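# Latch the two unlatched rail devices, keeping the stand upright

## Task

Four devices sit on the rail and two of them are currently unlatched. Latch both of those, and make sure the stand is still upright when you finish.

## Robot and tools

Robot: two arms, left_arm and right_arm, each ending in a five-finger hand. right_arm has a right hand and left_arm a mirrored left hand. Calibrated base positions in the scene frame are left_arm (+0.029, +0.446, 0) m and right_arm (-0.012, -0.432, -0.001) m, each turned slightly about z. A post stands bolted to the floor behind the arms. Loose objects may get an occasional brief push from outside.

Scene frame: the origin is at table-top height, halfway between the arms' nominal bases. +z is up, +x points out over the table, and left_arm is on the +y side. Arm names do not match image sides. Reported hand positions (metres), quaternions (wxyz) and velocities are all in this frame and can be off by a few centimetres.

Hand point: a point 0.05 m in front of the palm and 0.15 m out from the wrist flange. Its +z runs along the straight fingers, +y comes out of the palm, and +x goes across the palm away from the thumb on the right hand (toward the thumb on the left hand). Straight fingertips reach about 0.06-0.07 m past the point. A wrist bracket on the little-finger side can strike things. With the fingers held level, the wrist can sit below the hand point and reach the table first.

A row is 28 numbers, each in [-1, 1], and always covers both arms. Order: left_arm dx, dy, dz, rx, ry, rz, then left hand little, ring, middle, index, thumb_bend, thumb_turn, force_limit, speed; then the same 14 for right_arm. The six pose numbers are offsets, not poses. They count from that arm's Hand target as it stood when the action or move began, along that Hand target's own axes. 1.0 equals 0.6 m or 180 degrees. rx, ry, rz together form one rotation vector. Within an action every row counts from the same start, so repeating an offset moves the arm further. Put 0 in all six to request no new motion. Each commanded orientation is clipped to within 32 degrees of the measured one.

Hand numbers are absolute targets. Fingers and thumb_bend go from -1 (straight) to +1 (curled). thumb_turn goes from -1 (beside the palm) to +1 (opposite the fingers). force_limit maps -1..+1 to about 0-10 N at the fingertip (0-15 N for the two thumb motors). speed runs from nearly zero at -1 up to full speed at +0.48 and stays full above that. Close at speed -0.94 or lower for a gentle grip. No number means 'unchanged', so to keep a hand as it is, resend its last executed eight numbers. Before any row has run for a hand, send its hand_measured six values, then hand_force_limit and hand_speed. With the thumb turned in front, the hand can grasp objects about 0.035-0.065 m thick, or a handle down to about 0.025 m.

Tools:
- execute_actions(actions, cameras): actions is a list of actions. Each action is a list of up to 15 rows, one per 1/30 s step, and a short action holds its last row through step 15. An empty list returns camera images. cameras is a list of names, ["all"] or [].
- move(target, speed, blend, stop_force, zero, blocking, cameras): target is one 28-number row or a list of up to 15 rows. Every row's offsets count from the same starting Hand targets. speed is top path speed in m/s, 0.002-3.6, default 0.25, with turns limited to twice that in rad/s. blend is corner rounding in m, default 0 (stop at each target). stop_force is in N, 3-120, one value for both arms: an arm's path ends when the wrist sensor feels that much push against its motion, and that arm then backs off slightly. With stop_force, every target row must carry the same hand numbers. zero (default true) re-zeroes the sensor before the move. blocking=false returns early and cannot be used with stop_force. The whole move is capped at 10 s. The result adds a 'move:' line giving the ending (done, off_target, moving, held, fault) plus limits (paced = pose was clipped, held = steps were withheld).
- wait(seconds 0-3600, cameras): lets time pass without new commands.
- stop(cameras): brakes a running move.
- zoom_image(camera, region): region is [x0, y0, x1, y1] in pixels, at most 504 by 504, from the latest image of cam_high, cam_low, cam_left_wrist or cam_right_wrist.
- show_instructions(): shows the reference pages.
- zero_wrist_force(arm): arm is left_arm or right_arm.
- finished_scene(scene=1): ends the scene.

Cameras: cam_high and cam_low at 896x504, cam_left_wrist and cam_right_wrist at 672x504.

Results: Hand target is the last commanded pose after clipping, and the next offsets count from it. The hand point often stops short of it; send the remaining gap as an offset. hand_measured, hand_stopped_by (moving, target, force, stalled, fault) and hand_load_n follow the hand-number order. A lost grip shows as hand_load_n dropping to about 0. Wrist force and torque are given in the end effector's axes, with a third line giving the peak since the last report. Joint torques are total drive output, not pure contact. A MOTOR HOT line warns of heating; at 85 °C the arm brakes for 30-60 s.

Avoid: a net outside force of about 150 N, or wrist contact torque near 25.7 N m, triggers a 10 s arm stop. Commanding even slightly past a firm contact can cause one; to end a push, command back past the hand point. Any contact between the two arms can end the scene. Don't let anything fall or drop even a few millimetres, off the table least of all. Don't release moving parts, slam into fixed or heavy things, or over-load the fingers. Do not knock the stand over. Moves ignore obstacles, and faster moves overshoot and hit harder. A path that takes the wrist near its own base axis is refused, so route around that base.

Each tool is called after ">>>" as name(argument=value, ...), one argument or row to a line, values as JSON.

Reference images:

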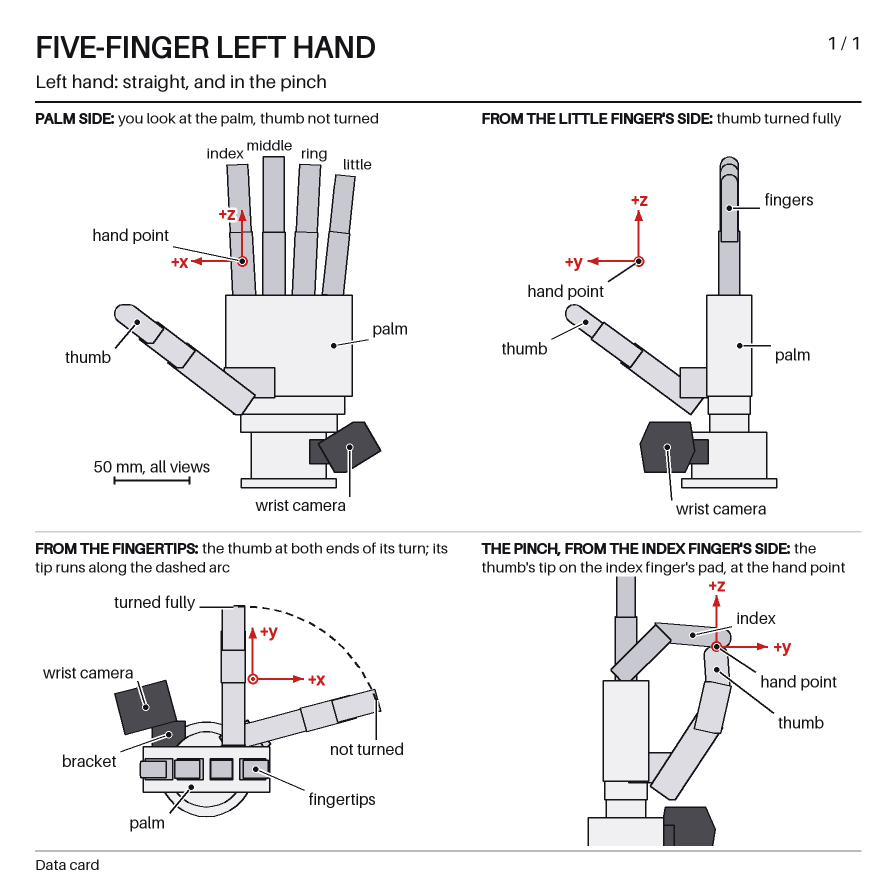

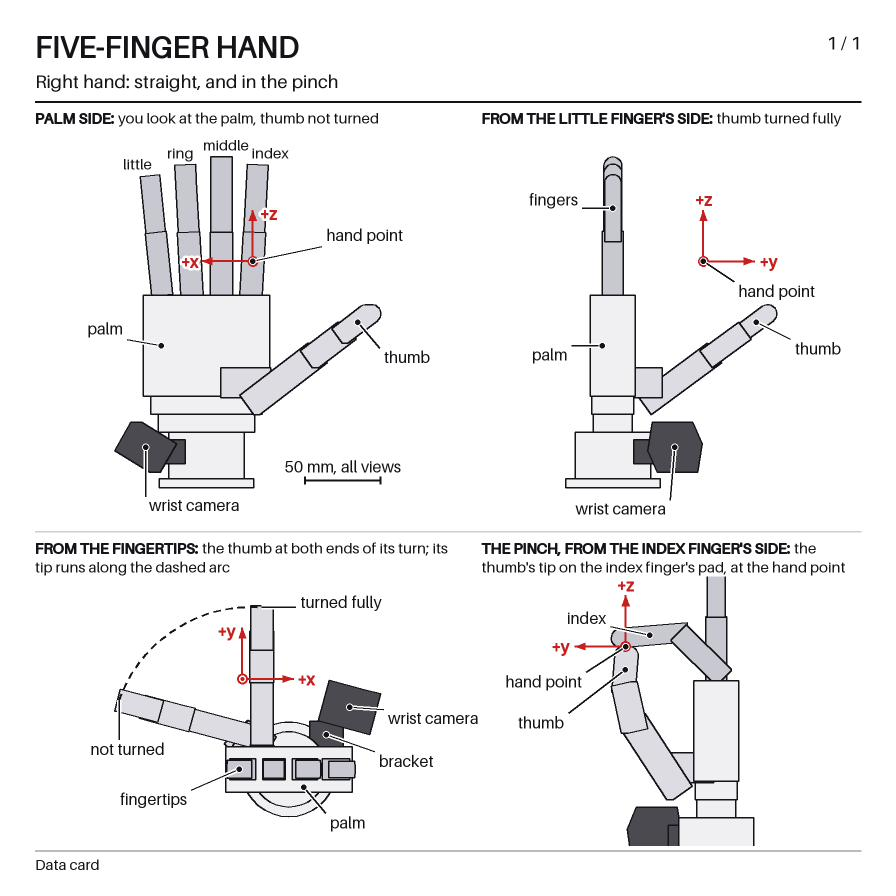

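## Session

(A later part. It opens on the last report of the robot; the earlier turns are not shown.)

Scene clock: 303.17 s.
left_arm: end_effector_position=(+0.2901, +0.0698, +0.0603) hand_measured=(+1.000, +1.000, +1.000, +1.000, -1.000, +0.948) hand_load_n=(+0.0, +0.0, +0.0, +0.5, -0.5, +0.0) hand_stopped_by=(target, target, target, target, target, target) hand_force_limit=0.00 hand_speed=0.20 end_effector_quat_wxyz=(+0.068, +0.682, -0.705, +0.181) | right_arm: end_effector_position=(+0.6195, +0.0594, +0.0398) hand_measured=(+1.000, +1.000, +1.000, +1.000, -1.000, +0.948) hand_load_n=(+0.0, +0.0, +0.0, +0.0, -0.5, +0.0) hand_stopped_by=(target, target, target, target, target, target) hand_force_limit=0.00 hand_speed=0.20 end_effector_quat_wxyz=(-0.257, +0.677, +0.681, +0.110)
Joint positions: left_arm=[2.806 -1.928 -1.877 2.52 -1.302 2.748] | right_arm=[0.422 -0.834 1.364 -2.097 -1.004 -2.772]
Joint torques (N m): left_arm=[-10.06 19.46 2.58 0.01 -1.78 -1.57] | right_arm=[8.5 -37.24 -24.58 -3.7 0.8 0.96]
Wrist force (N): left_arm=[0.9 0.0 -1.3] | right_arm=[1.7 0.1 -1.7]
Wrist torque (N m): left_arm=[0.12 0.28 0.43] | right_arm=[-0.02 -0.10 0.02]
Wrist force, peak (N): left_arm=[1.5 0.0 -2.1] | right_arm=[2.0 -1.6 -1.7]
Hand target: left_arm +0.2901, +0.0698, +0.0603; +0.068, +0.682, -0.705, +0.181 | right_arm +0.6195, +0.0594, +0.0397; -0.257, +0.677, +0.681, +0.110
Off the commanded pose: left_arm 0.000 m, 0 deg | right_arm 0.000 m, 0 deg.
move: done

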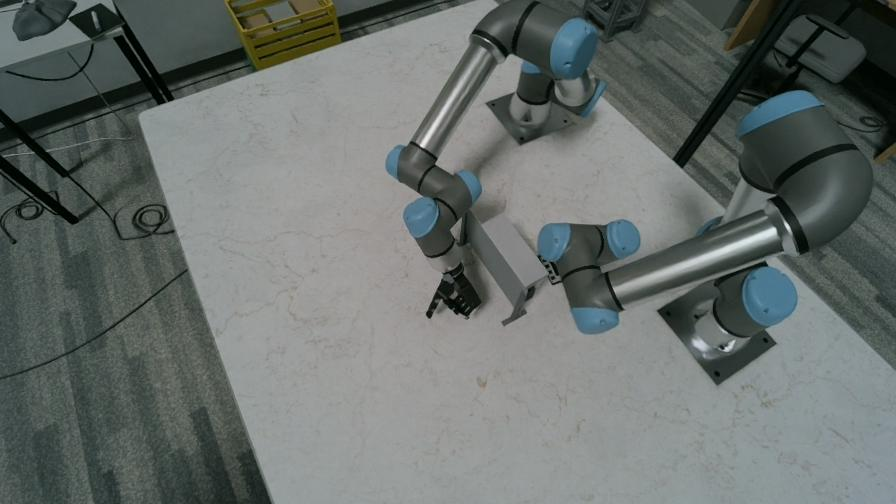

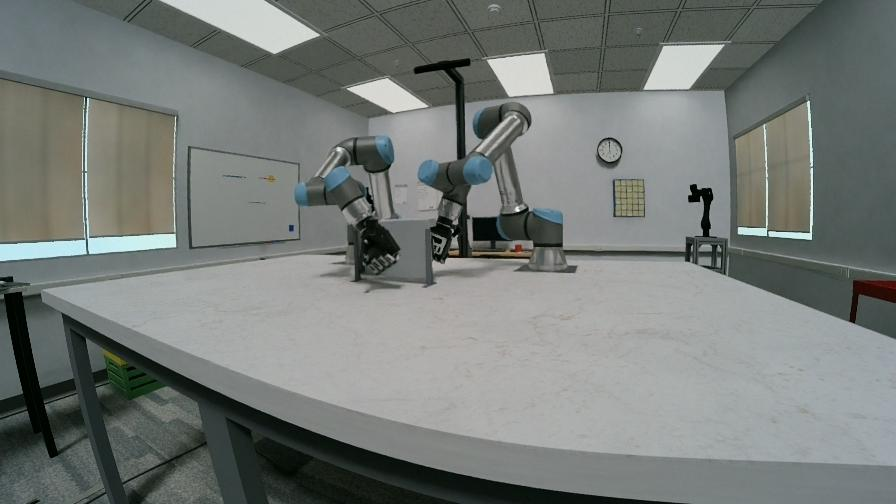

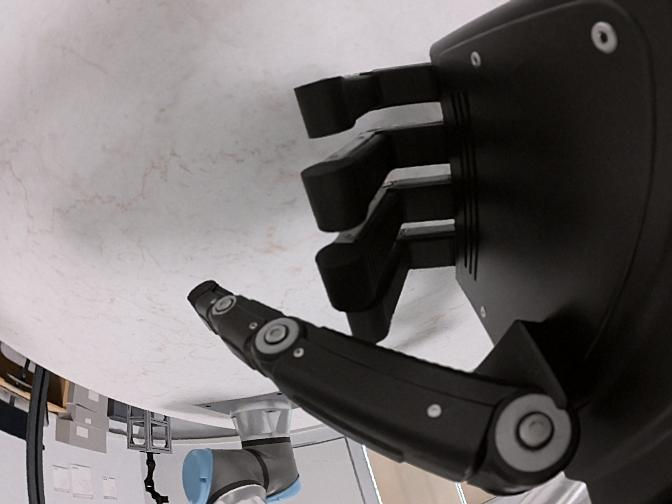

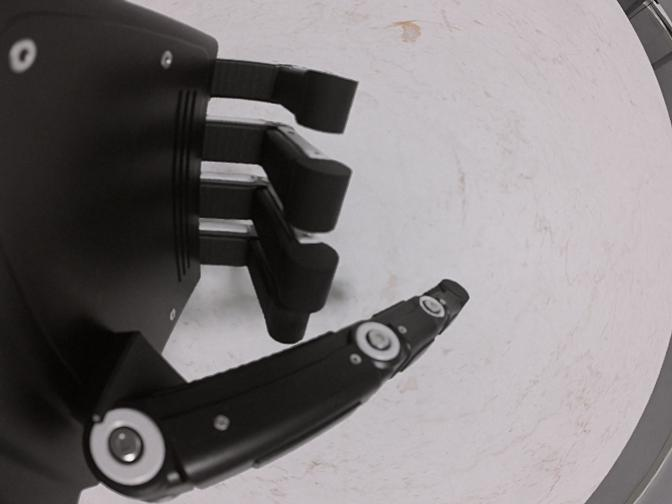

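>>> move(
  target=[-0.0057,-0.0383,0.0228,0,0,0,1.0,1.0,1.0,1.0,-1.0,0.948,0.0,0.2,0,-0.0487,0.0112,0,0,0,1.0,1.0,1.0,1.0,-1.0,0.948,0.0,0.2],
  speed=0.12,
)

>>> move(
  target=[0,-0.082,0.0145,0,0,0,1.0,1.0,1.0,1.0,-1.0,0.948,0.0,0.2,0,-0.1298,0.03,0,0,0,1.0,1.0,1.0,1.0,-1.0,0.948,0.0,0.2],
  speed=0.02,
  stop_force=4,
  cameras=["cam_high","cam_low"],
)

Scene clock: 316.87 s.
left_arm: end_effector_position=(+0.3150, +0.0682, +0.0502) hand_measured=(+1.000, +1.000, +1.000, +1.000, -1.000, +0.948) hand_load_n=(+0.0, +0.0, +0.0, +0.0, +0.0, +0.0) hand_stopped_by=(target, target, target, target, target, target) hand_force_limit=0.00 hand_speed=0.20 end_effector_quat_wxyz=(+0.068, +0.682, -0.705, +0.181) | right_arm: end_effector_position=(+0.5896, +0.0610, +0.0398) hand_measured=(+1.000, +1.000, +1.000, +1.000, -1.000, +0.948) hand_load_n=(+0.0, +0.0, +0.0, +0.0, +0.0, +0.0) hand_stopped_by=(target, target, target, target, target, target) hand_force_limit=0.00 hand_speed=0.20 end_effector_quat_wxyz=(-0.257, +0.677, +0.681, +0.110)
Joint positions: left_arm=[2.826 -1.985 -1.825 2.519 -1.296 2.769] | right_arm=[0.44 -0.883 1.457 -2.152 -1.005 -2.751]
Joint torques (N m): left_arm=[8.88 22.59 23.66 -4.21 2.92 1.58] | right_arm=[9.02 -62.66 -12.7 -3.92 0.05 1.3]
Wrist force (N): left_arm=[1.4 -0.2 -1.4] | right_arm=[1.5 -0.1 -1.4]
Wrist torque (N m): left_arm=[0.10 0.13 0.35] | right_arm=[-0.04 -0.09 0.01]
Wrist force, peak (N): left_arm=[1.7 0.8 -1.6] | right_arm=[1.8 0.9 -2.0]
Hand target: left_arm +0.3150, +0.0682, +0.0502; +0.068, +0.682, -0.705, +0.181 | right_arm +0.5896, +0.0610, +0.0398; -0.257, +0.677, +0.681, +0.110
Off the commanded pose: left_arm 0.000 m, 0 deg | right_arm 0.000 m, 0 deg.
move: done

Scene clock: 320.67 s.
left_arm: end_effector_position=(+0.3314, +0.0671, +0.0502) hand_measured=(+1.000, +1.000, +1.000, +1.000, -1.000, +0.948) hand_load_n=(+0.0, +0.0, +0.0, +0.0, +0.0, +0.0) hand_stopped_by=(target, target, target, target, target, target) hand_force_limit=0.00 hand_speed=0.20 end_effector_quat_wxyz=(+0.068, +0.682, -0.705, +0.181) | right_arm: end_effector_position=(+0.5363, +0.0639, +0.0399) hand_measured=(+1.000, +1.000, +1.000, +1.000, -1.000, +0.948) hand_load_n=(+0.0, +0.0, +0.0, +0.0, +0.0, +0.0) hand_stopped_by=(target, target, target, target, target, target) hand_force_limit=0.00 hand_speed=0.20 end_effector_quat_wxyz=(-0.257, +0.677, +0.681, +0.110)
Joint positions: left_arm=[2.838 -2.013 -1.783 2.501 -1.293 2.781] | right_arm=[0.476 -0.963 1.607 -2.245 -1.005 -2.709]
Joint torques (N m): left_arm=[8.99 47.25 21.91 0.03 -1.88 -1.76] | right_arm=[-8.06 -33.98 -25.33 -0.79 2.12 -1.52]
Wrist force (N): left_arm=[2.1 3.9 -1.8] | right_arm=[1.6 -0.5 -1.7]
Wrist torque (N m): left_arm=[0.28 0.08 0.43] | right_arm=[-0.12 -0.11 0.08]
Wrist force, peak (N): left_arm=[3.5 10.2 -1.8] | right_arm=[2.2 9.9 -0.7]
Hand target: left_arm +0.3314, +0.0671, +0.0502; +0.068, +0.682, -0.705, +0.181 (not the last commanded pose) | right_arm +0.5363, +0.0639, +0.0399; -0.257, +0.677, +0.681, +0.110 (not the last commanded pose)
Off the commanded pose: left_arm 0.034 m, 0 deg | right_arm 0.027 m, 0 deg.
move: contact (left_arm, right_arm)

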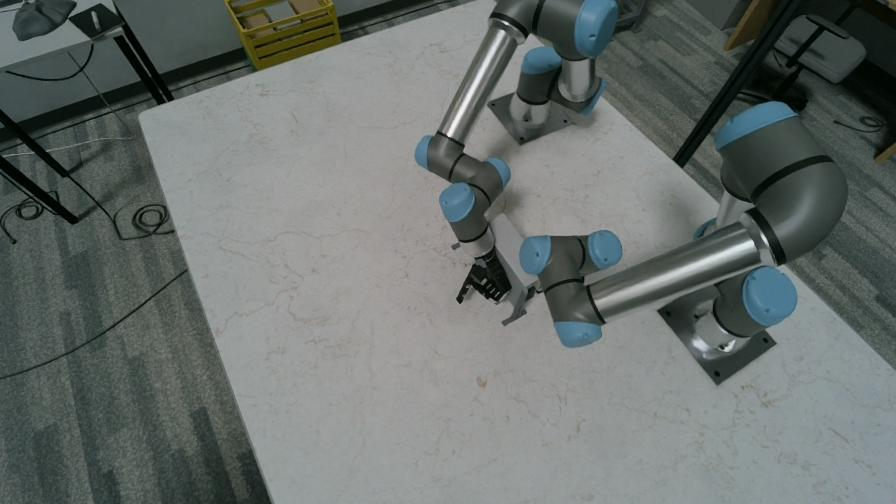

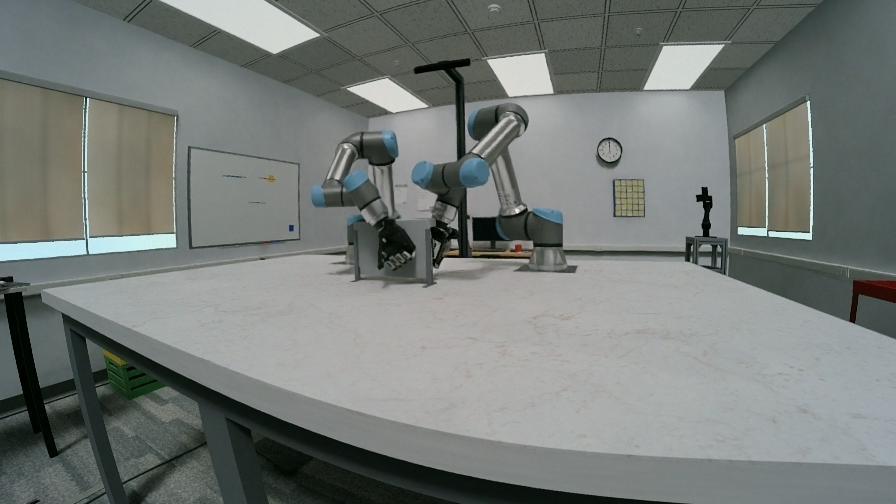

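>>> move(
  target=[0,-0.0197,0.0035,0,0,0,1.0,1.0,1.0,1.0,-1.0,0.948,0.0,0.2,0,0,0,0,0,0,1.0,1.0,1.0,1.0,-1.0,0.948,0.0,0.2],
  speed=0.005,
  stop_force=25,
  cameras=["cam_high","cam_low"],
)

Scene clock: 326.47 s.
left_arm: end_effector_position=(+0.3334, +0.0670, +0.0502) hand_measured=(+1.000, +1.000, +1.000, +1.000, -1.000, +0.948) hand_load_n=(+0.5, +0.0, +0.0, +0.0, +0.0, +0.0) hand_stopped_by=(target, target, target, target, target, target) hand_force_limit=0.00 hand_speed=0.20 end_effector_quat_wxyz=(+0.068, +0.682, -0.705, +0.181) | right_arm: end_effector_position=(+0.5363, +0.0639, +0.0399) hand_measured=(+1.000, +1.000, +1.000, +1.000, -1.000, +0.948) hand_load_n=(+0.0, +0.0, +0.0, +0.5, +0.0, +0.0) hand_stopped_by=(target, target, target, target, target, target) hand_force_limit=0.00 hand_speed=0.20 end_effector_quat_wxyz=(-0.257, +0.677, +0.681, +0.110)
Joint positions: left_arm=[2.84 -2.016 -1.777 2.499 -1.292 2.782] | right_arm=[0.475 -0.963 1.607 -2.245 -1.005 -2.709]
Joint torques (N m): left_arm=[0.34 48.57 10.6 3.8 -3.71 -2.34] | right_arm=[16.25 -42.07 -7.23 2.2 2.23 -1.89]
Wrist force (N): left_arm=[7.3 25.0 -1.2] | right_arm=[3.9 25.1 -0.2]
Wrist torque (N m): left_arm=[1.50 -0.32 0.60] | right_arm=[1.10 -0.26 1.70]
Wrist force, peak (N): left_arm=[8.1 30.8 -1.1] | right_arm=[4.9 29.1 0.8]
Hand target: left_arm +0.3334, +0.0670, +0.0502; +0.068, +0.682, -0.705, +0.181 (not the last commanded pose) | right_arm +0.5363, +0.0639, +0.0399; -0.257, +0.677, +0.681, +0.110
Off the commanded pose: left_arm 0.010 m, 0 deg | right_arm 0.000 m, 0 deg.
move: contact (left_arm)

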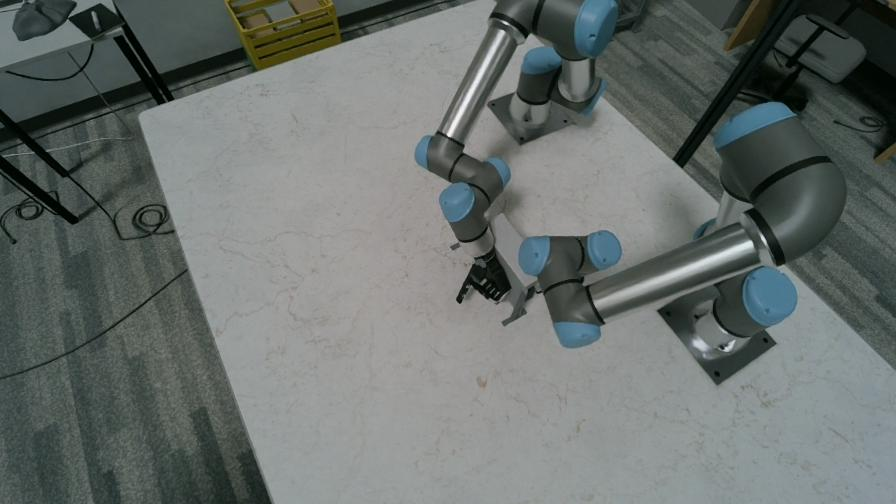

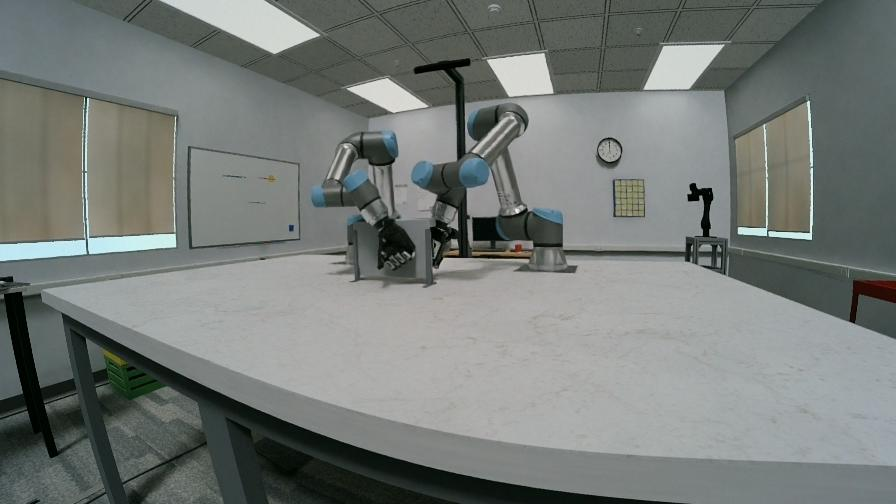

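>>> move(
  target=[0,-0.0164,0.0029,0,0,0,1.0,1.0,1.0,1.0,-1.0,0.948,0.0,0.2,0,0,0,0,0,0,1.0,1.0,1.0,1.0,-1.0,0.948,0.0,0.2],
  speed=0.005,
  stop_force=38,
  zero=false,
)

Scene clock: 330.03 s.
left_arm: end_effector_position=(+0.3340, +0.0669, +0.0502) hand_measured=(+1.000, +1.000, +1.000, +1.000, -1.000, +0.948) hand_load_n=(+0.0, +0.0, +0.0, +0.5, +0.0, +0.0) hand_stopped_by=(target, target, target, target, target, target) hand_force_limit=0.00 hand_speed=0.20 end_effector_quat_wxyz=(+0.068, +0.682, -0.705, +0.181) | right_arm: end_effector_position=(+0.5363, +0.0639, +0.0399) hand_measured=(+1.000, +1.000, +1.000, +1.000, -1.000, +0.948) hand_load_n=(+0.0, +0.0, +0.0, +0.5, +0.0, +0.0) hand_stopped_by=(target, target, target, target, target, target) hand_force_limit=0.00 hand_speed=0.20 end_effector_quat_wxyz=(-0.257, +0.677, +0.681, +0.110)
Joint positions: left_arm=[2.84 -2.017 -1.775 2.498 -1.292 2.783] | right_arm=[0.476 -0.963 1.607 -2.245 -1.005 -2.709]
Joint torques (N m): left_arm=[3.91 51.56 16.58 5.57 -4.08 -2.49] | right_arm=[17.43 -59.46 -5.51 2.12 2.22 -1.65]
Wrist force (N): left_arm=[8.0 38.4 1.7] | right_arm=[6.2 37.5 -1.2]
Wrist torque (N m): left_arm=[1.81 -0.32 0.52] | right_arm=[1.54 -0.32 2.52]
Wrist force, peak (N): left_arm=[7.4 45.5 1.9] | right_arm=[6.7 42.7 -3.1]
Hand target: left_arm +0.3340, +0.0669, +0.0502; +0.068, +0.682, -0.705, +0.181 (not the last commanded pose) | right_arm +0.5363, +0.0639, +0.0399; -0.257, +0.677, +0.681, +0.110
Off the commanded pose: left_arm 0.009 m, 0 deg | right_arm 0.000 m, 0 deg.
move: contact (left_arm)

>>> move(
  target=[-0.0047,0.0104,0.0112,0.0556,0,0,1.0,1.0,1.0,1.0,-1.0,0.948,0.0,0.2,0,0,0,0,0,0,1.0,1.0,1.0,1.0,-1.0,0.948,0.0,0.2],
  speed=0.2,
)

>>> move(
  target=[0,-0.047,0.0171,0,0,0,1.0,1.0,1.0,1.0,-1.0,0.948,0.0,0.2,0,0,0,0,0,0,1.0,1.0,1.0,1.0,-1.0,0.948,0.0,0.2],
  speed=0.008,
  stop_force=30,
)

Scene clock: 345.30 s.
left_arm: end_effector_position=(+0.3291, +0.0672, +0.0420) hand_measured=(+1.000, +1.000, +1.000, +1.000, -1.000, +0.948) hand_load_n=(+0.0, +0.5, +0.0, +0.0, +0.0, +0.0) hand_stopped_by=(target, target, target, target, target, target) hand_force_limit=0.00 hand_speed=0.20 end_effector_quat_wxyz=(+0.009, +0.685, -0.687, +0.242) | right_arm: end_effector_position=(+0.5362, +0.0640, +0.0399) hand_measured=(+1.000, +1.000, +1.000, +1.000, -1.000, +0.948) hand_load_n=(+0.0, +0.0, +0.0, +0.0, +0.0, +0.0) hand_stopped_by=(target, target, target, target, target, target) hand_force_limit=0.00 hand_speed=0.20 end_effector_quat_wxyz=(-0.257, +0.677, +0.681, +0.110)
Joint positions: left_arm=[2.799 -1.914 -1.91 2.705 -1.375 2.704] | right_arm=[0.476 -0.963 1.607 -2.245 -1.005 -2.709]
Joint torques (N m): left_arm=[-10.36 41.72 2.68 0.61 -1.88 -1.73] | right_arm=[-7.01 -52.21 -23.15 -3.05 2.2 -1.34]
Wrist force (N): left_arm=[1.4 -1.2 -0.5] | right_arm=[1.0 1.5 -1.8]
Wrist torque (N m): left_arm=[-0.12 0.22 0.48] | right_arm=[-0.03 0.01 0.16]
Wrist force, peak (N): left_arm=[8.1 38.6 1.6] | right_arm=[6.7 37.5 -0.9]
Hand target: left_arm +0.3291, +0.0672, +0.0420; +0.008, +0.685, -0.687, +0.242 | right_arm +0.5363, +0.0639, +0.0399; -0.257, +0.677, +0.681, +0.110
Off the commanded pose: left_arm 0.000 m, 0 deg | right_arm 0.000 m, 0 deg.
move: done

Scene clock: 347.90 s.
left_arm: end_effector_position=(+0.3410, +0.0664, +0.0420) hand_measured=(+1.000, +1.000, +1.000, +1.000, -1.000, +0.948) hand_load_n=(+0.0, +0.0, +0.5, +0.0, +0.0, +0.0) hand_stopped_by=(target, target, target, target, target, target) hand_force_limit=0.00 hand_speed=0.20 end_effector_quat_wxyz=(+0.009, +0.685, -0.687, +0.242) | right_arm: end_effector_position=(+0.5363, +0.0639, +0.0399) hand_measured=(+1.000, +1.000, +1.000, +1.000, -1.000, +0.948) hand_load_n=(+0.0, +0.0, +0.0, +0.0, +0.0, +0.0) hand_stopped_by=(target, target, target, target, target, target) hand_force_limit=0.00 hand_speed=0.20 end_effector_quat_wxyz=(-0.257, +0.677, +0.681, +0.110)
Joint positions: left_arm=[2.81 -1.934 -1.881 2.694 -1.37 2.714] | right_arm=[0.476 -0.963 1.607 -2.245 -1.005 -2.709]
Joint torques (N m): left_arm=[-0.06 46.04 13.5 4.55 -4.3 -2.39] | right_arm=[17.09 -37.22 -5.82 2.1 4.13 -1.42]
Wrist force (N): left_arm=[4.9 28.0 -2.9] | right_arm=[1.0 29.1 2.4]
Wrist torque (N m): left_arm=[1.73 -0.09 0.63] | right_arm=[1.10 -0.24 1.10]
Wrist force, peak (N): left_arm=[3.9 32.6 -5.2] | right_arm=[0.3 32.7 1.3]
Hand target: left_arm +0.3410, +0.0664, +0.0420; +0.009, +0.685, -0.687, +0.242 (not the last commanded pose) | right_arm +0.5363, +0.0639, +0.0399; -0.257, +0.677, +0.681, +0.110
Off the commanded pose: left_arm 0.018 m, 0 deg | right_arm 0.000 m, 0 deg.
move: contact (left_arm)

>>> move(
  target=[0,-0.0125,0.0046,0,0,0,1.0,1.0,1.0,1.0,-1.0,0.948,0.0,0.2,0,0,0,0,0,0,1.0,1.0,1.0,1.0,-1.0,0.948,0.0,0.2],
  speed=0.005,
  stop_force=45,
  zero=false,
)

Scene clock: 357.60 s.
left_arm: end_effector_position=(+0.3421, +0.0663, +0.0420) hand_measured=(+1.000, +1.000, +1.000, +1.000, -1.000, +0.948) hand_load_n=(+0.0, +0.0, +0.5, +0.0, +0.0, +0.0) hand_stopped_by=(target, target, target, target, target, target) hand_force_limit=0.00 hand_speed=0.20 end_effector_quat_wxyz=(+0.009, +0.685, -0.687, +0.242) | right_arm: end_effector_position=(+0.5363, +0.0639, +0.0399) hand_measured=(+1.000, +1.000, +1.000, +1.000, -1.000, +0.948) hand_load_n=(+0.0, +0.0, +0.0, +0.0, +0.0, +0.0) hand_stopped_by=(target, target, target, target, target, target) hand_force_limit=0.00 hand_speed=0.20 end_effector_quat_wxyz=(-0.257, +0.677, +0.681, +0.110)
Joint positions: left_arm=[2.811 -1.936 -1.879 2.693 -1.37 2.715] | right_arm=[0.476 -0.963 1.607 -2.245 -1.005 -2.709]
Joint torques (N m): left_arm=[6.56 48.41 20.39 7.94 -6.3 -3.09] | right_arm=[18.52 -37.93 -5.76 4.96 4.3 -1.36]
Wrist force (N): left_arm=[6.9 43.3 -5.3] | right_arm=[4.9 43.1 -2.5]
Wrist torque (N m): left_arm=[2.37 -0.29 0.78] | right_arm=[1.83 -0.33 1.97]
Wrist force, peak (N): left_arm=[6.1 48.2 -6.8] | right_arm=[4.4 45.6 -5.1]
Hand target: left_arm +0.3421, +0.0663, +0.0420; +0.009, +0.685, -0.687, +0.242 (not the last commanded pose) | right_arm +0.5363, +0.0639, +0.0399; -0.257, +0.677, +0.681, +0.110
Off the commanded pose: left_arm 0.007 m, 0 deg | right_arm 0.000 m, 0 deg.
move: contact (left_arm)

>>> move(
  target=[
    [0.0043,0.043,-0.0385,0,0,0,1.0,1.0,1.0,1.0,-1.0,0.948,0.0,0.2,0,0,0,0,0,0,1.0,1.0,1.0,1.0,-1.0,0.948,0.0,0.2],
    [-0.0088,0.0095,-0.192,0.400,-0.164,0.668,1.0,1.0,1.0,1.0,-1.0,0.948,0.0,0.2,0,0,0,0,0,0,1.0,1.0,1.0,1.0,-1.0,0.948,0.0,0.2],
  ],
  speed=[0.15, 0.8],
  blend=[0.01, 0],
)

>>> move(
  target=[0.116,0.11,0.0018,0,0,0,-1.0,-1.0,-1.0,-1.0,-1.0,0.948,0.0,0.48,0,0,0,0,0,0,1.0,1.0,1.0,1.0,-1.0,0.948,0.0,0.2],
  speed=0.25,
  cameras=["cam_left_wrist","cam_high","cam_low"],
)

Scene clock: 371.40 s.
left_arm: end_effector_position=(+0.3002, +0.1106, +0.1400) hand_measured=(+1.000, +1.000, +1.000, +1.000, -1.000, +0.948) hand_load_n=(+0.0, -0.5, +0.0, +0.0, +0.0, +0.0) hand_stopped_by=(target, target, target, target, target, target) hand_force_limit=0.00 hand_speed=0.20 end_effector_quat_wxyz=(+0.651, +0.280, +0.649, -0.277) | right_arm: end_effector_position=(+0.5363, +0.0639, +0.0399) hand_measured=(+1.000, +1.000, +1.000, +1.000, -1.000, +0.948) hand_load_n=(+0.0, +0.0, +0.0, +0.0, +0.0, +0.0) hand_stopped_by=(target, target, target, target, target, target) hand_force_limit=0.00 hand_speed=0.20 end_effector_quat_wxyz=(-0.257, +0.677, +0.681, +0.110)
Joint positions: left_arm=[2.61 -1.36 -2.685 4.046 -1.346 4.717] | right_arm=[0.476 -0.963 1.607 -2.245 -1.005 -2.709]
Joint torques (N m): left_arm=[8.76 15.8 1.91 3.25 2.29 -1.27] | right_arm=[-6.13 -38.07 -25.13 -3.53 -0.24 -1.4]
Wrist force (N): left_arm=[-0.3 -0.9 1.0] | right_arm=[1.4 0.1 -1.0]
Wrist torque (N m): left_arm=[-0.45 -0.18 -0.05] | right_arm=[-0.13 -0.10 0.07]
Wrist force, peak (N): left_arm=[6.9 43.5 -4.7] | right_arm=[4.7 43.0 -2.7]
Hand target: left_arm +0.3002, +0.1106, +0.1400; +0.651, +0.280, +0.649, -0.277 | right_arm +0.5363, +0.0639, +0.0399; -0.257, +0.677, +0.681, +0.110
Off the commanded pose: left_arm 0.000 m, 0 deg | right_arm 0.000 m, 0 deg.
move: done

Scene clock: 372.67 s.
left_arm: end_effector_position=(+0.3490, +0.1555, +0.0708) hand_measured=(-1.000, -1.000, -1.000, -1.000, -1.000, +0.948) hand_load_n=(+0.0, +0.0, +0.0, +0.0, +0.0, +0.0) hand_stopped_by=(target, target, target, target, target, target) hand_force_limit=0.00 hand_speed=0.48 end_effector_quat_wxyz=(+0.651, +0.280, +0.649, -0.277) | right_arm: end_effector_position=(+0.5363, +0.0639, +0.0399) hand_measured=(+1.000, +1.000, +1.000, +1.000, -1.000, +0.948) hand_load_n=(+0.0, +0.0, +0.0, +0.0, +0.0, +0.0) hand_stopped_by=(target, target, target, target, target, target) hand_force_limit=0.00 hand_speed=0.20 end_effector_quat_wxyz=(-0.257, +0.677, +0.681, +0.110)
Joint positions: left_arm=[3.038 -1.681 -2.828 4.511 -0.917 4.716] | right_arm=[0.476 -0.963 1.607 -2.245 -1.005 -2.709]
Joint torques (N m): left_arm=[8.61 -3.03 -5.85 3.23 2.26 -1.74] | right_arm=[-5.98 -37.24 -25.6 -3.66 -0.61 -1.58]
Wrist force (N): left_arm=[-0.2 -0.8 0.8] | right_arm=[1.3 0.1 -1.3]
Wrist torque (N m): left_arm=[-0.48 -0.19 0.08] | right_arm=[-0.12 -0.08 0.07]
Wrist force, peak (N): left_arm=[-1.3 -1.6 1.2] | right_arm=[1.8 0.1 -1.3]
Hand target: left_arm +0.3490, +0.1556, +0.0708; +0.651, +0.280, +0.649, -0.277 | right_arm +0.5363, +0.0639, +0.0399; -0.257, +0.677, +0.681, +0.110
Off the commanded pose: left_arm 0.000 m, 0 deg | right_arm 0.000 m, 0 deg.
move: done
Images, in order (width x height): cam_high 896x504, cam_low 896x504, cam_left_wrist 672x504.

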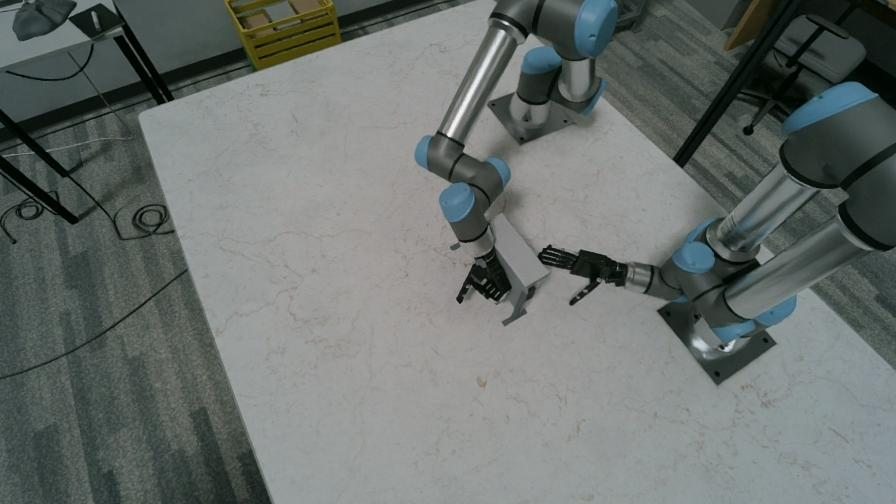

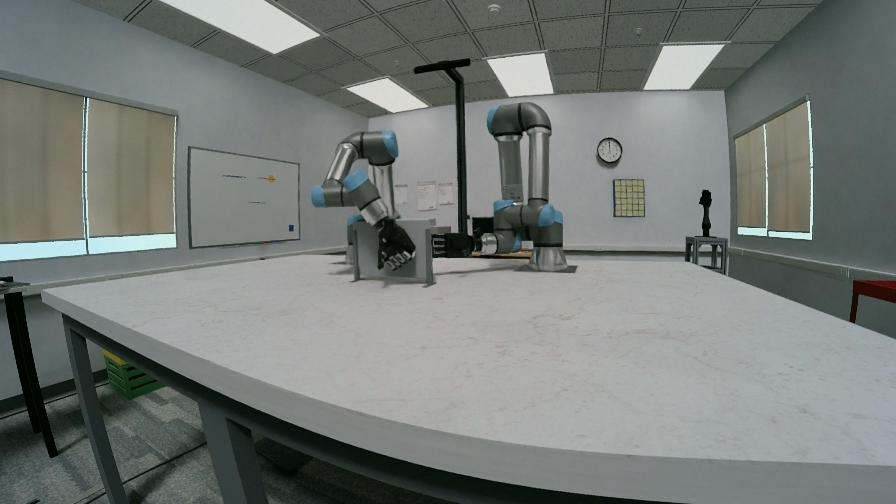

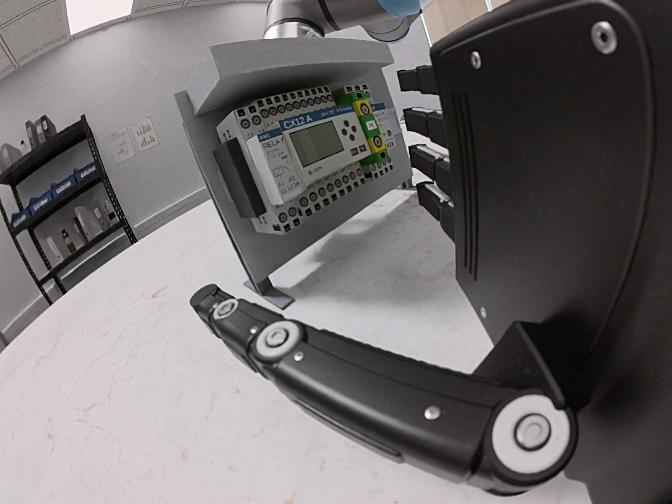

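>>> zoom_image(
  camera="cam_left_wrist",
  region=[210, 95, 310, 175],
)

>>> zoom_image(
  camera="cam_left_wrist",
  region=[230, 165, 330, 245],
)

>>> zoom_image(
  camera="cam_left_wrist",
  region=[320, 75, 420, 155],
)

>>> zoom_image(
  camera="cam_left_wrist",
  region=[320, 140, 420, 220],
)

Scaled by 5.040 from the camera's image (finer frame: 960x720).

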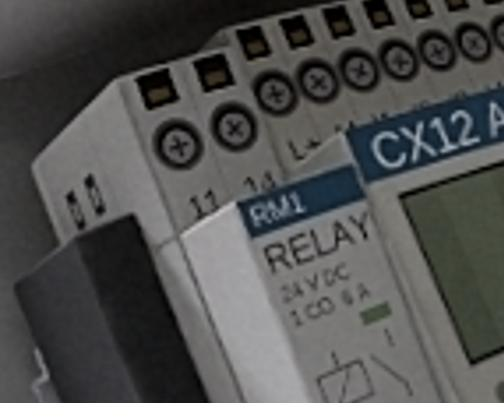

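Scaled by 5.040 from the camera's image (finer frame: 960x720).

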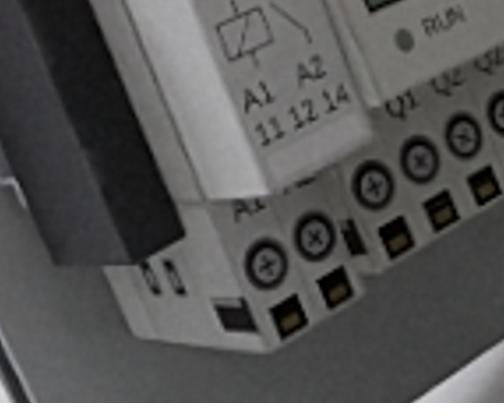

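Scaled by 5.040 from the camera's image (finer frame: 960x720).

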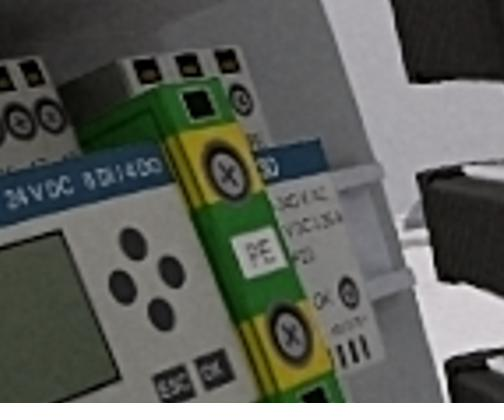

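Scaled by 5.040 from the camera's image (finer frame: 960x720).

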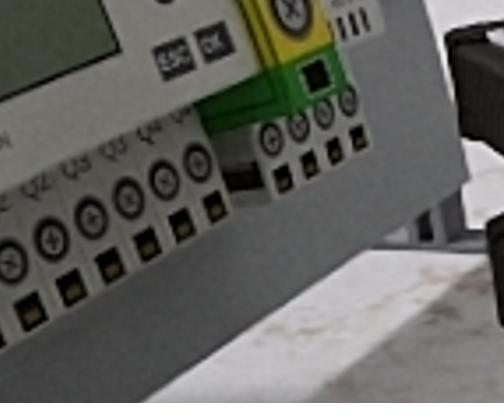

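>>> zoom_image(
  camera="cam_left_wrist",
  region=[160, 30, 320, 170],
)

>>> zoom_image(
  camera="cam_left_wrist",
  region=[160, 170, 320, 310],
)

>>> zoom_image(
  camera="cam_left_wrist",
  region=[300, 40, 440, 200],
)

Scaled by 3.150 from the camera's image (finer frame: 960x720).

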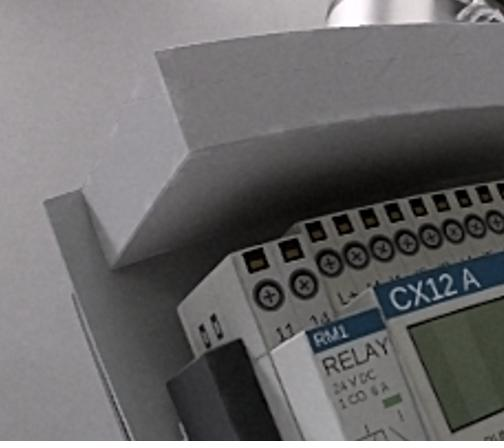

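Scaled by 3.150 from the camera's image (finer frame: 960x720).

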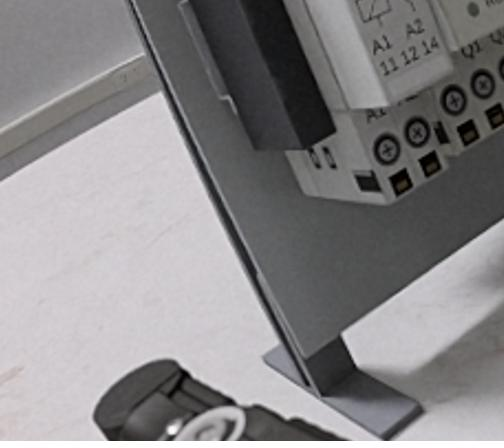

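Scaled by 3.150 from the camera's image (finer frame: 960x720).

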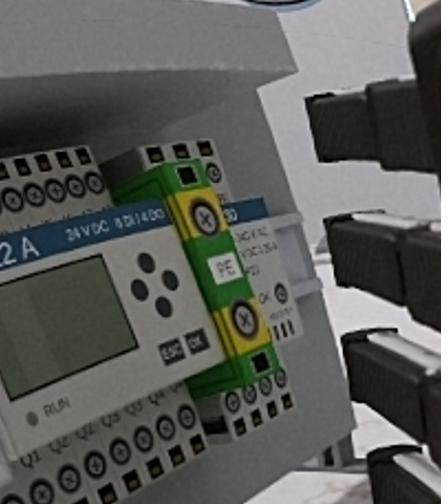

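>>> zoom_image(
  camera="cam_left_wrist",
  region=[330, 0, 500, 100],
)

>>> zoom_image(
  camera="cam_left_wrist",
  region=[0, 0, 200, 320],
)

Scaled by 2.965 from the camera's image (finer frame: 960x720).

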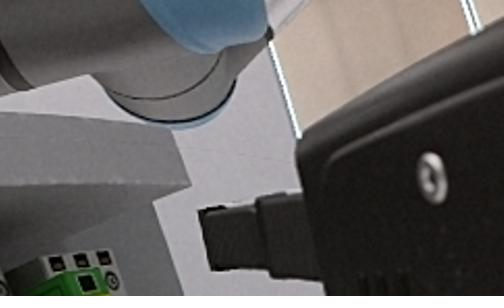

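Scaled by 1.575 from the camera's image (finer frame: 960x720).

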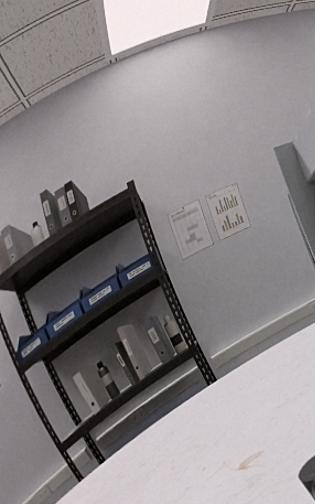

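>>> move(
  target=[0.002,0.2277,-0.019,0.242,0,0,-1.0,-1.0,-1.0,-1.0,-1.0,0.948,0.0,0.48,0,0,0,0,0,0,1.0,1.0,1.0,1.0,-1.0,0.948,0.0,0.2],
  speed=0.4,
  cameras=["cam_left_wrist","cam_high"],
)

Scene clock: 481.10 s.
left_arm: end_effector_position=(+0.4400, +0.2581, +0.0702) hand_measured=(-1.000, -1.000, -1.000, -1.000, -1.000, +0.948) hand_load_n=(+0.0, +0.0, +0.0, +0.0, +0.0, +0.0) hand_stopped_by=(target, target, target, target, target, target) hand_force_limit=0.00 hand_speed=0.48 end_effector_quat_wxyz=(+0.501, +0.501, +0.500, -0.498) | right_arm: end_effector_position=(+0.5363, +0.0639, +0.0399) hand_measured=(+1.000, +1.000, +1.000, +1.000, -1.000, +0.948) hand_load_n=(+0.0, +0.0, +0.0, +0.0, +0.0, +0.0) hand_stopped_by=(target, target, target, target, target, target) hand_force_limit=0.00 hand_speed=0.20 end_effector_quat_wxyz=(-0.257, +0.677, +0.681, +0.110)
Joint positions: left_arm=[3.753 -1.961 -2.309 4.275 0.557 4.713] | right_arm=[0.476 -0.963 1.607 -2.245 -1.005 -2.709]
Joint torques (N m): left_arm=[-10.65 14.4 18.64 -2.95 2.43 2.01] | right_arm=[-7.06 -36.73 -25.96 -3.31 -0.29 -1.26]
Wrist force (N): left_arm=[-0.3 -0.8 1.0] | right_arm=[1.3 -0.1 -1.3]
Wrist torque (N m): left_arm=[-0.45 -0.11 0.00] | right_arm=[-0.14 -0.08 0.06]
Wrist force, peak (N): left_arm=[-0.1 -1.4 1.5] | right_arm=[1.8 -0.1 -1.5]
Hand target: left_arm +0.4400, +0.2581, +0.0702; +0.501, +0.501, +0.500, -0.498 | right_arm +0.5363, +0.0639, +0.0399; -0.257, +0.677, +0.681, +0.110
Off the commanded pose: left_arm 0.000 m, 0 deg | right_arm 0.000 m, 0 deg.
move: done
Images, in order (width x height): cam_high 896x504, cam_left_wrist 672x504.

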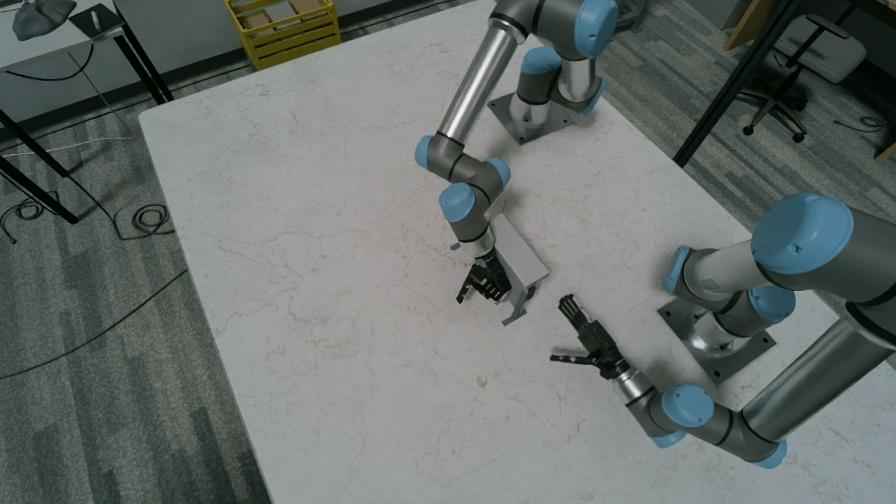

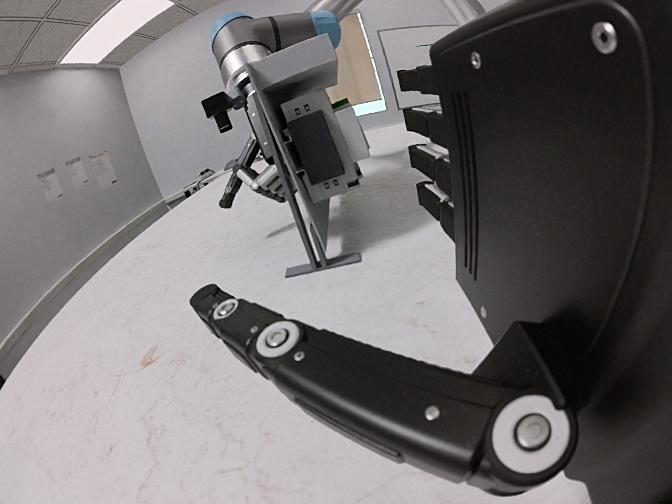

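Excellent side view.

>>> zoom_image(
  camera="cam_left_wrist",
  region=[230, 50, 400, 290],
)

>>> zoom_image(
  camera="cam_left_wrist",
  region=[270, 85, 380, 205],
)

Scaled by 2.100 from the camera's image (finer frame: 960x720).

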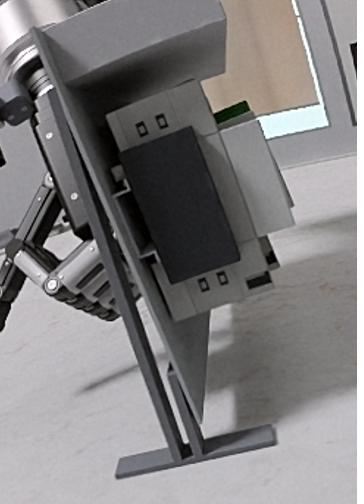

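Scaled by 4.200 from the camera's image (finer frame: 960x720).

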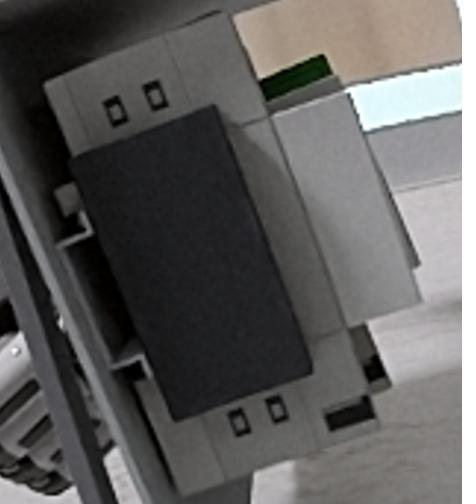

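>>> zoom_image(
  camera="cam_left_wrist",
  region=[272, 80, 332, 140],
)

>>> zoom_image(
  camera="cam_left_wrist",
  region=[295, 150, 355, 210],
)

>>> zoom_image(
  camera="cam_left_wrist",
  region=[325, 90, 385, 150],
)

>>> zoom_image(
  camera="cam_left_wrist",
  region=[330, 130, 390, 190],
)

>>> zoom_image(
  camera="cam_left_wrist",
  region=[240, 50, 320, 130],
)

>>> zoom_image(
  camera="cam_left_wrist",
  region=[280, 200, 370, 290],
)

Scaled by 8.400 from the camera's image (finer frame: 960x720).

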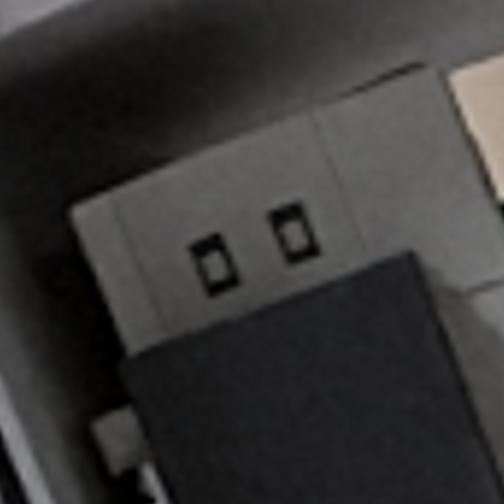

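Scaled by 8.400 from the camera's image (finer frame: 960x720).

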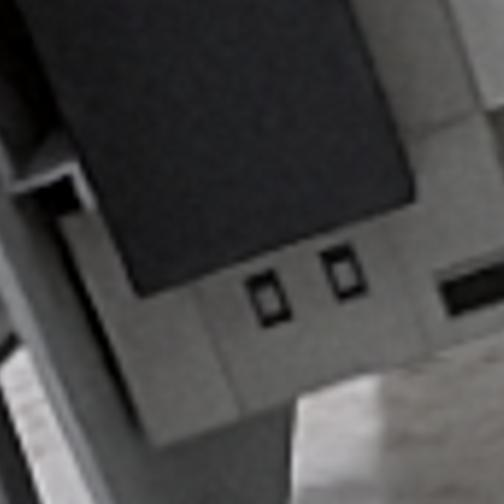

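Scaled by 8.400 from the camera's image (finer frame: 960x720).

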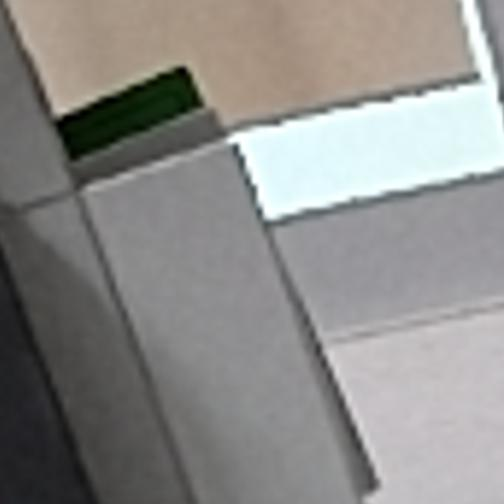

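Scaled by 8.400 from the camera's image (finer frame: 960x720).

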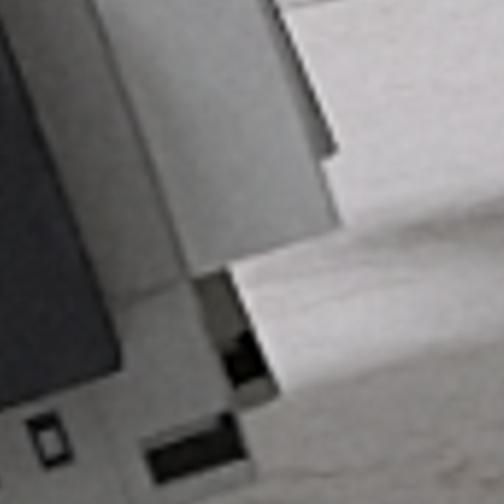

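Scaled by 6.300 from the camera's image (finer frame: 960x720).

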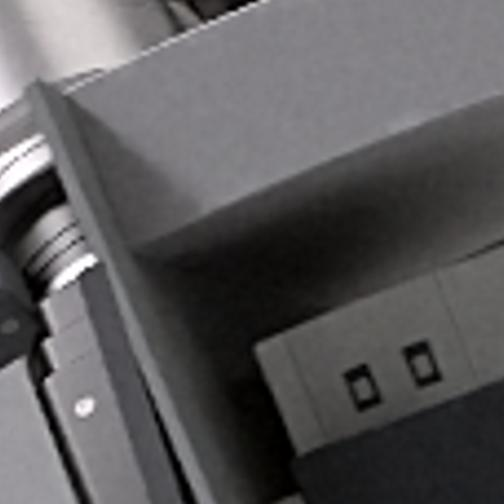

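Scaled by 5.600 from the camera's image (finer frame: 960x720).

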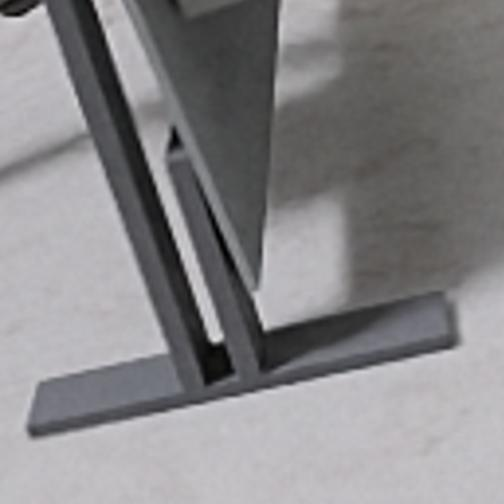

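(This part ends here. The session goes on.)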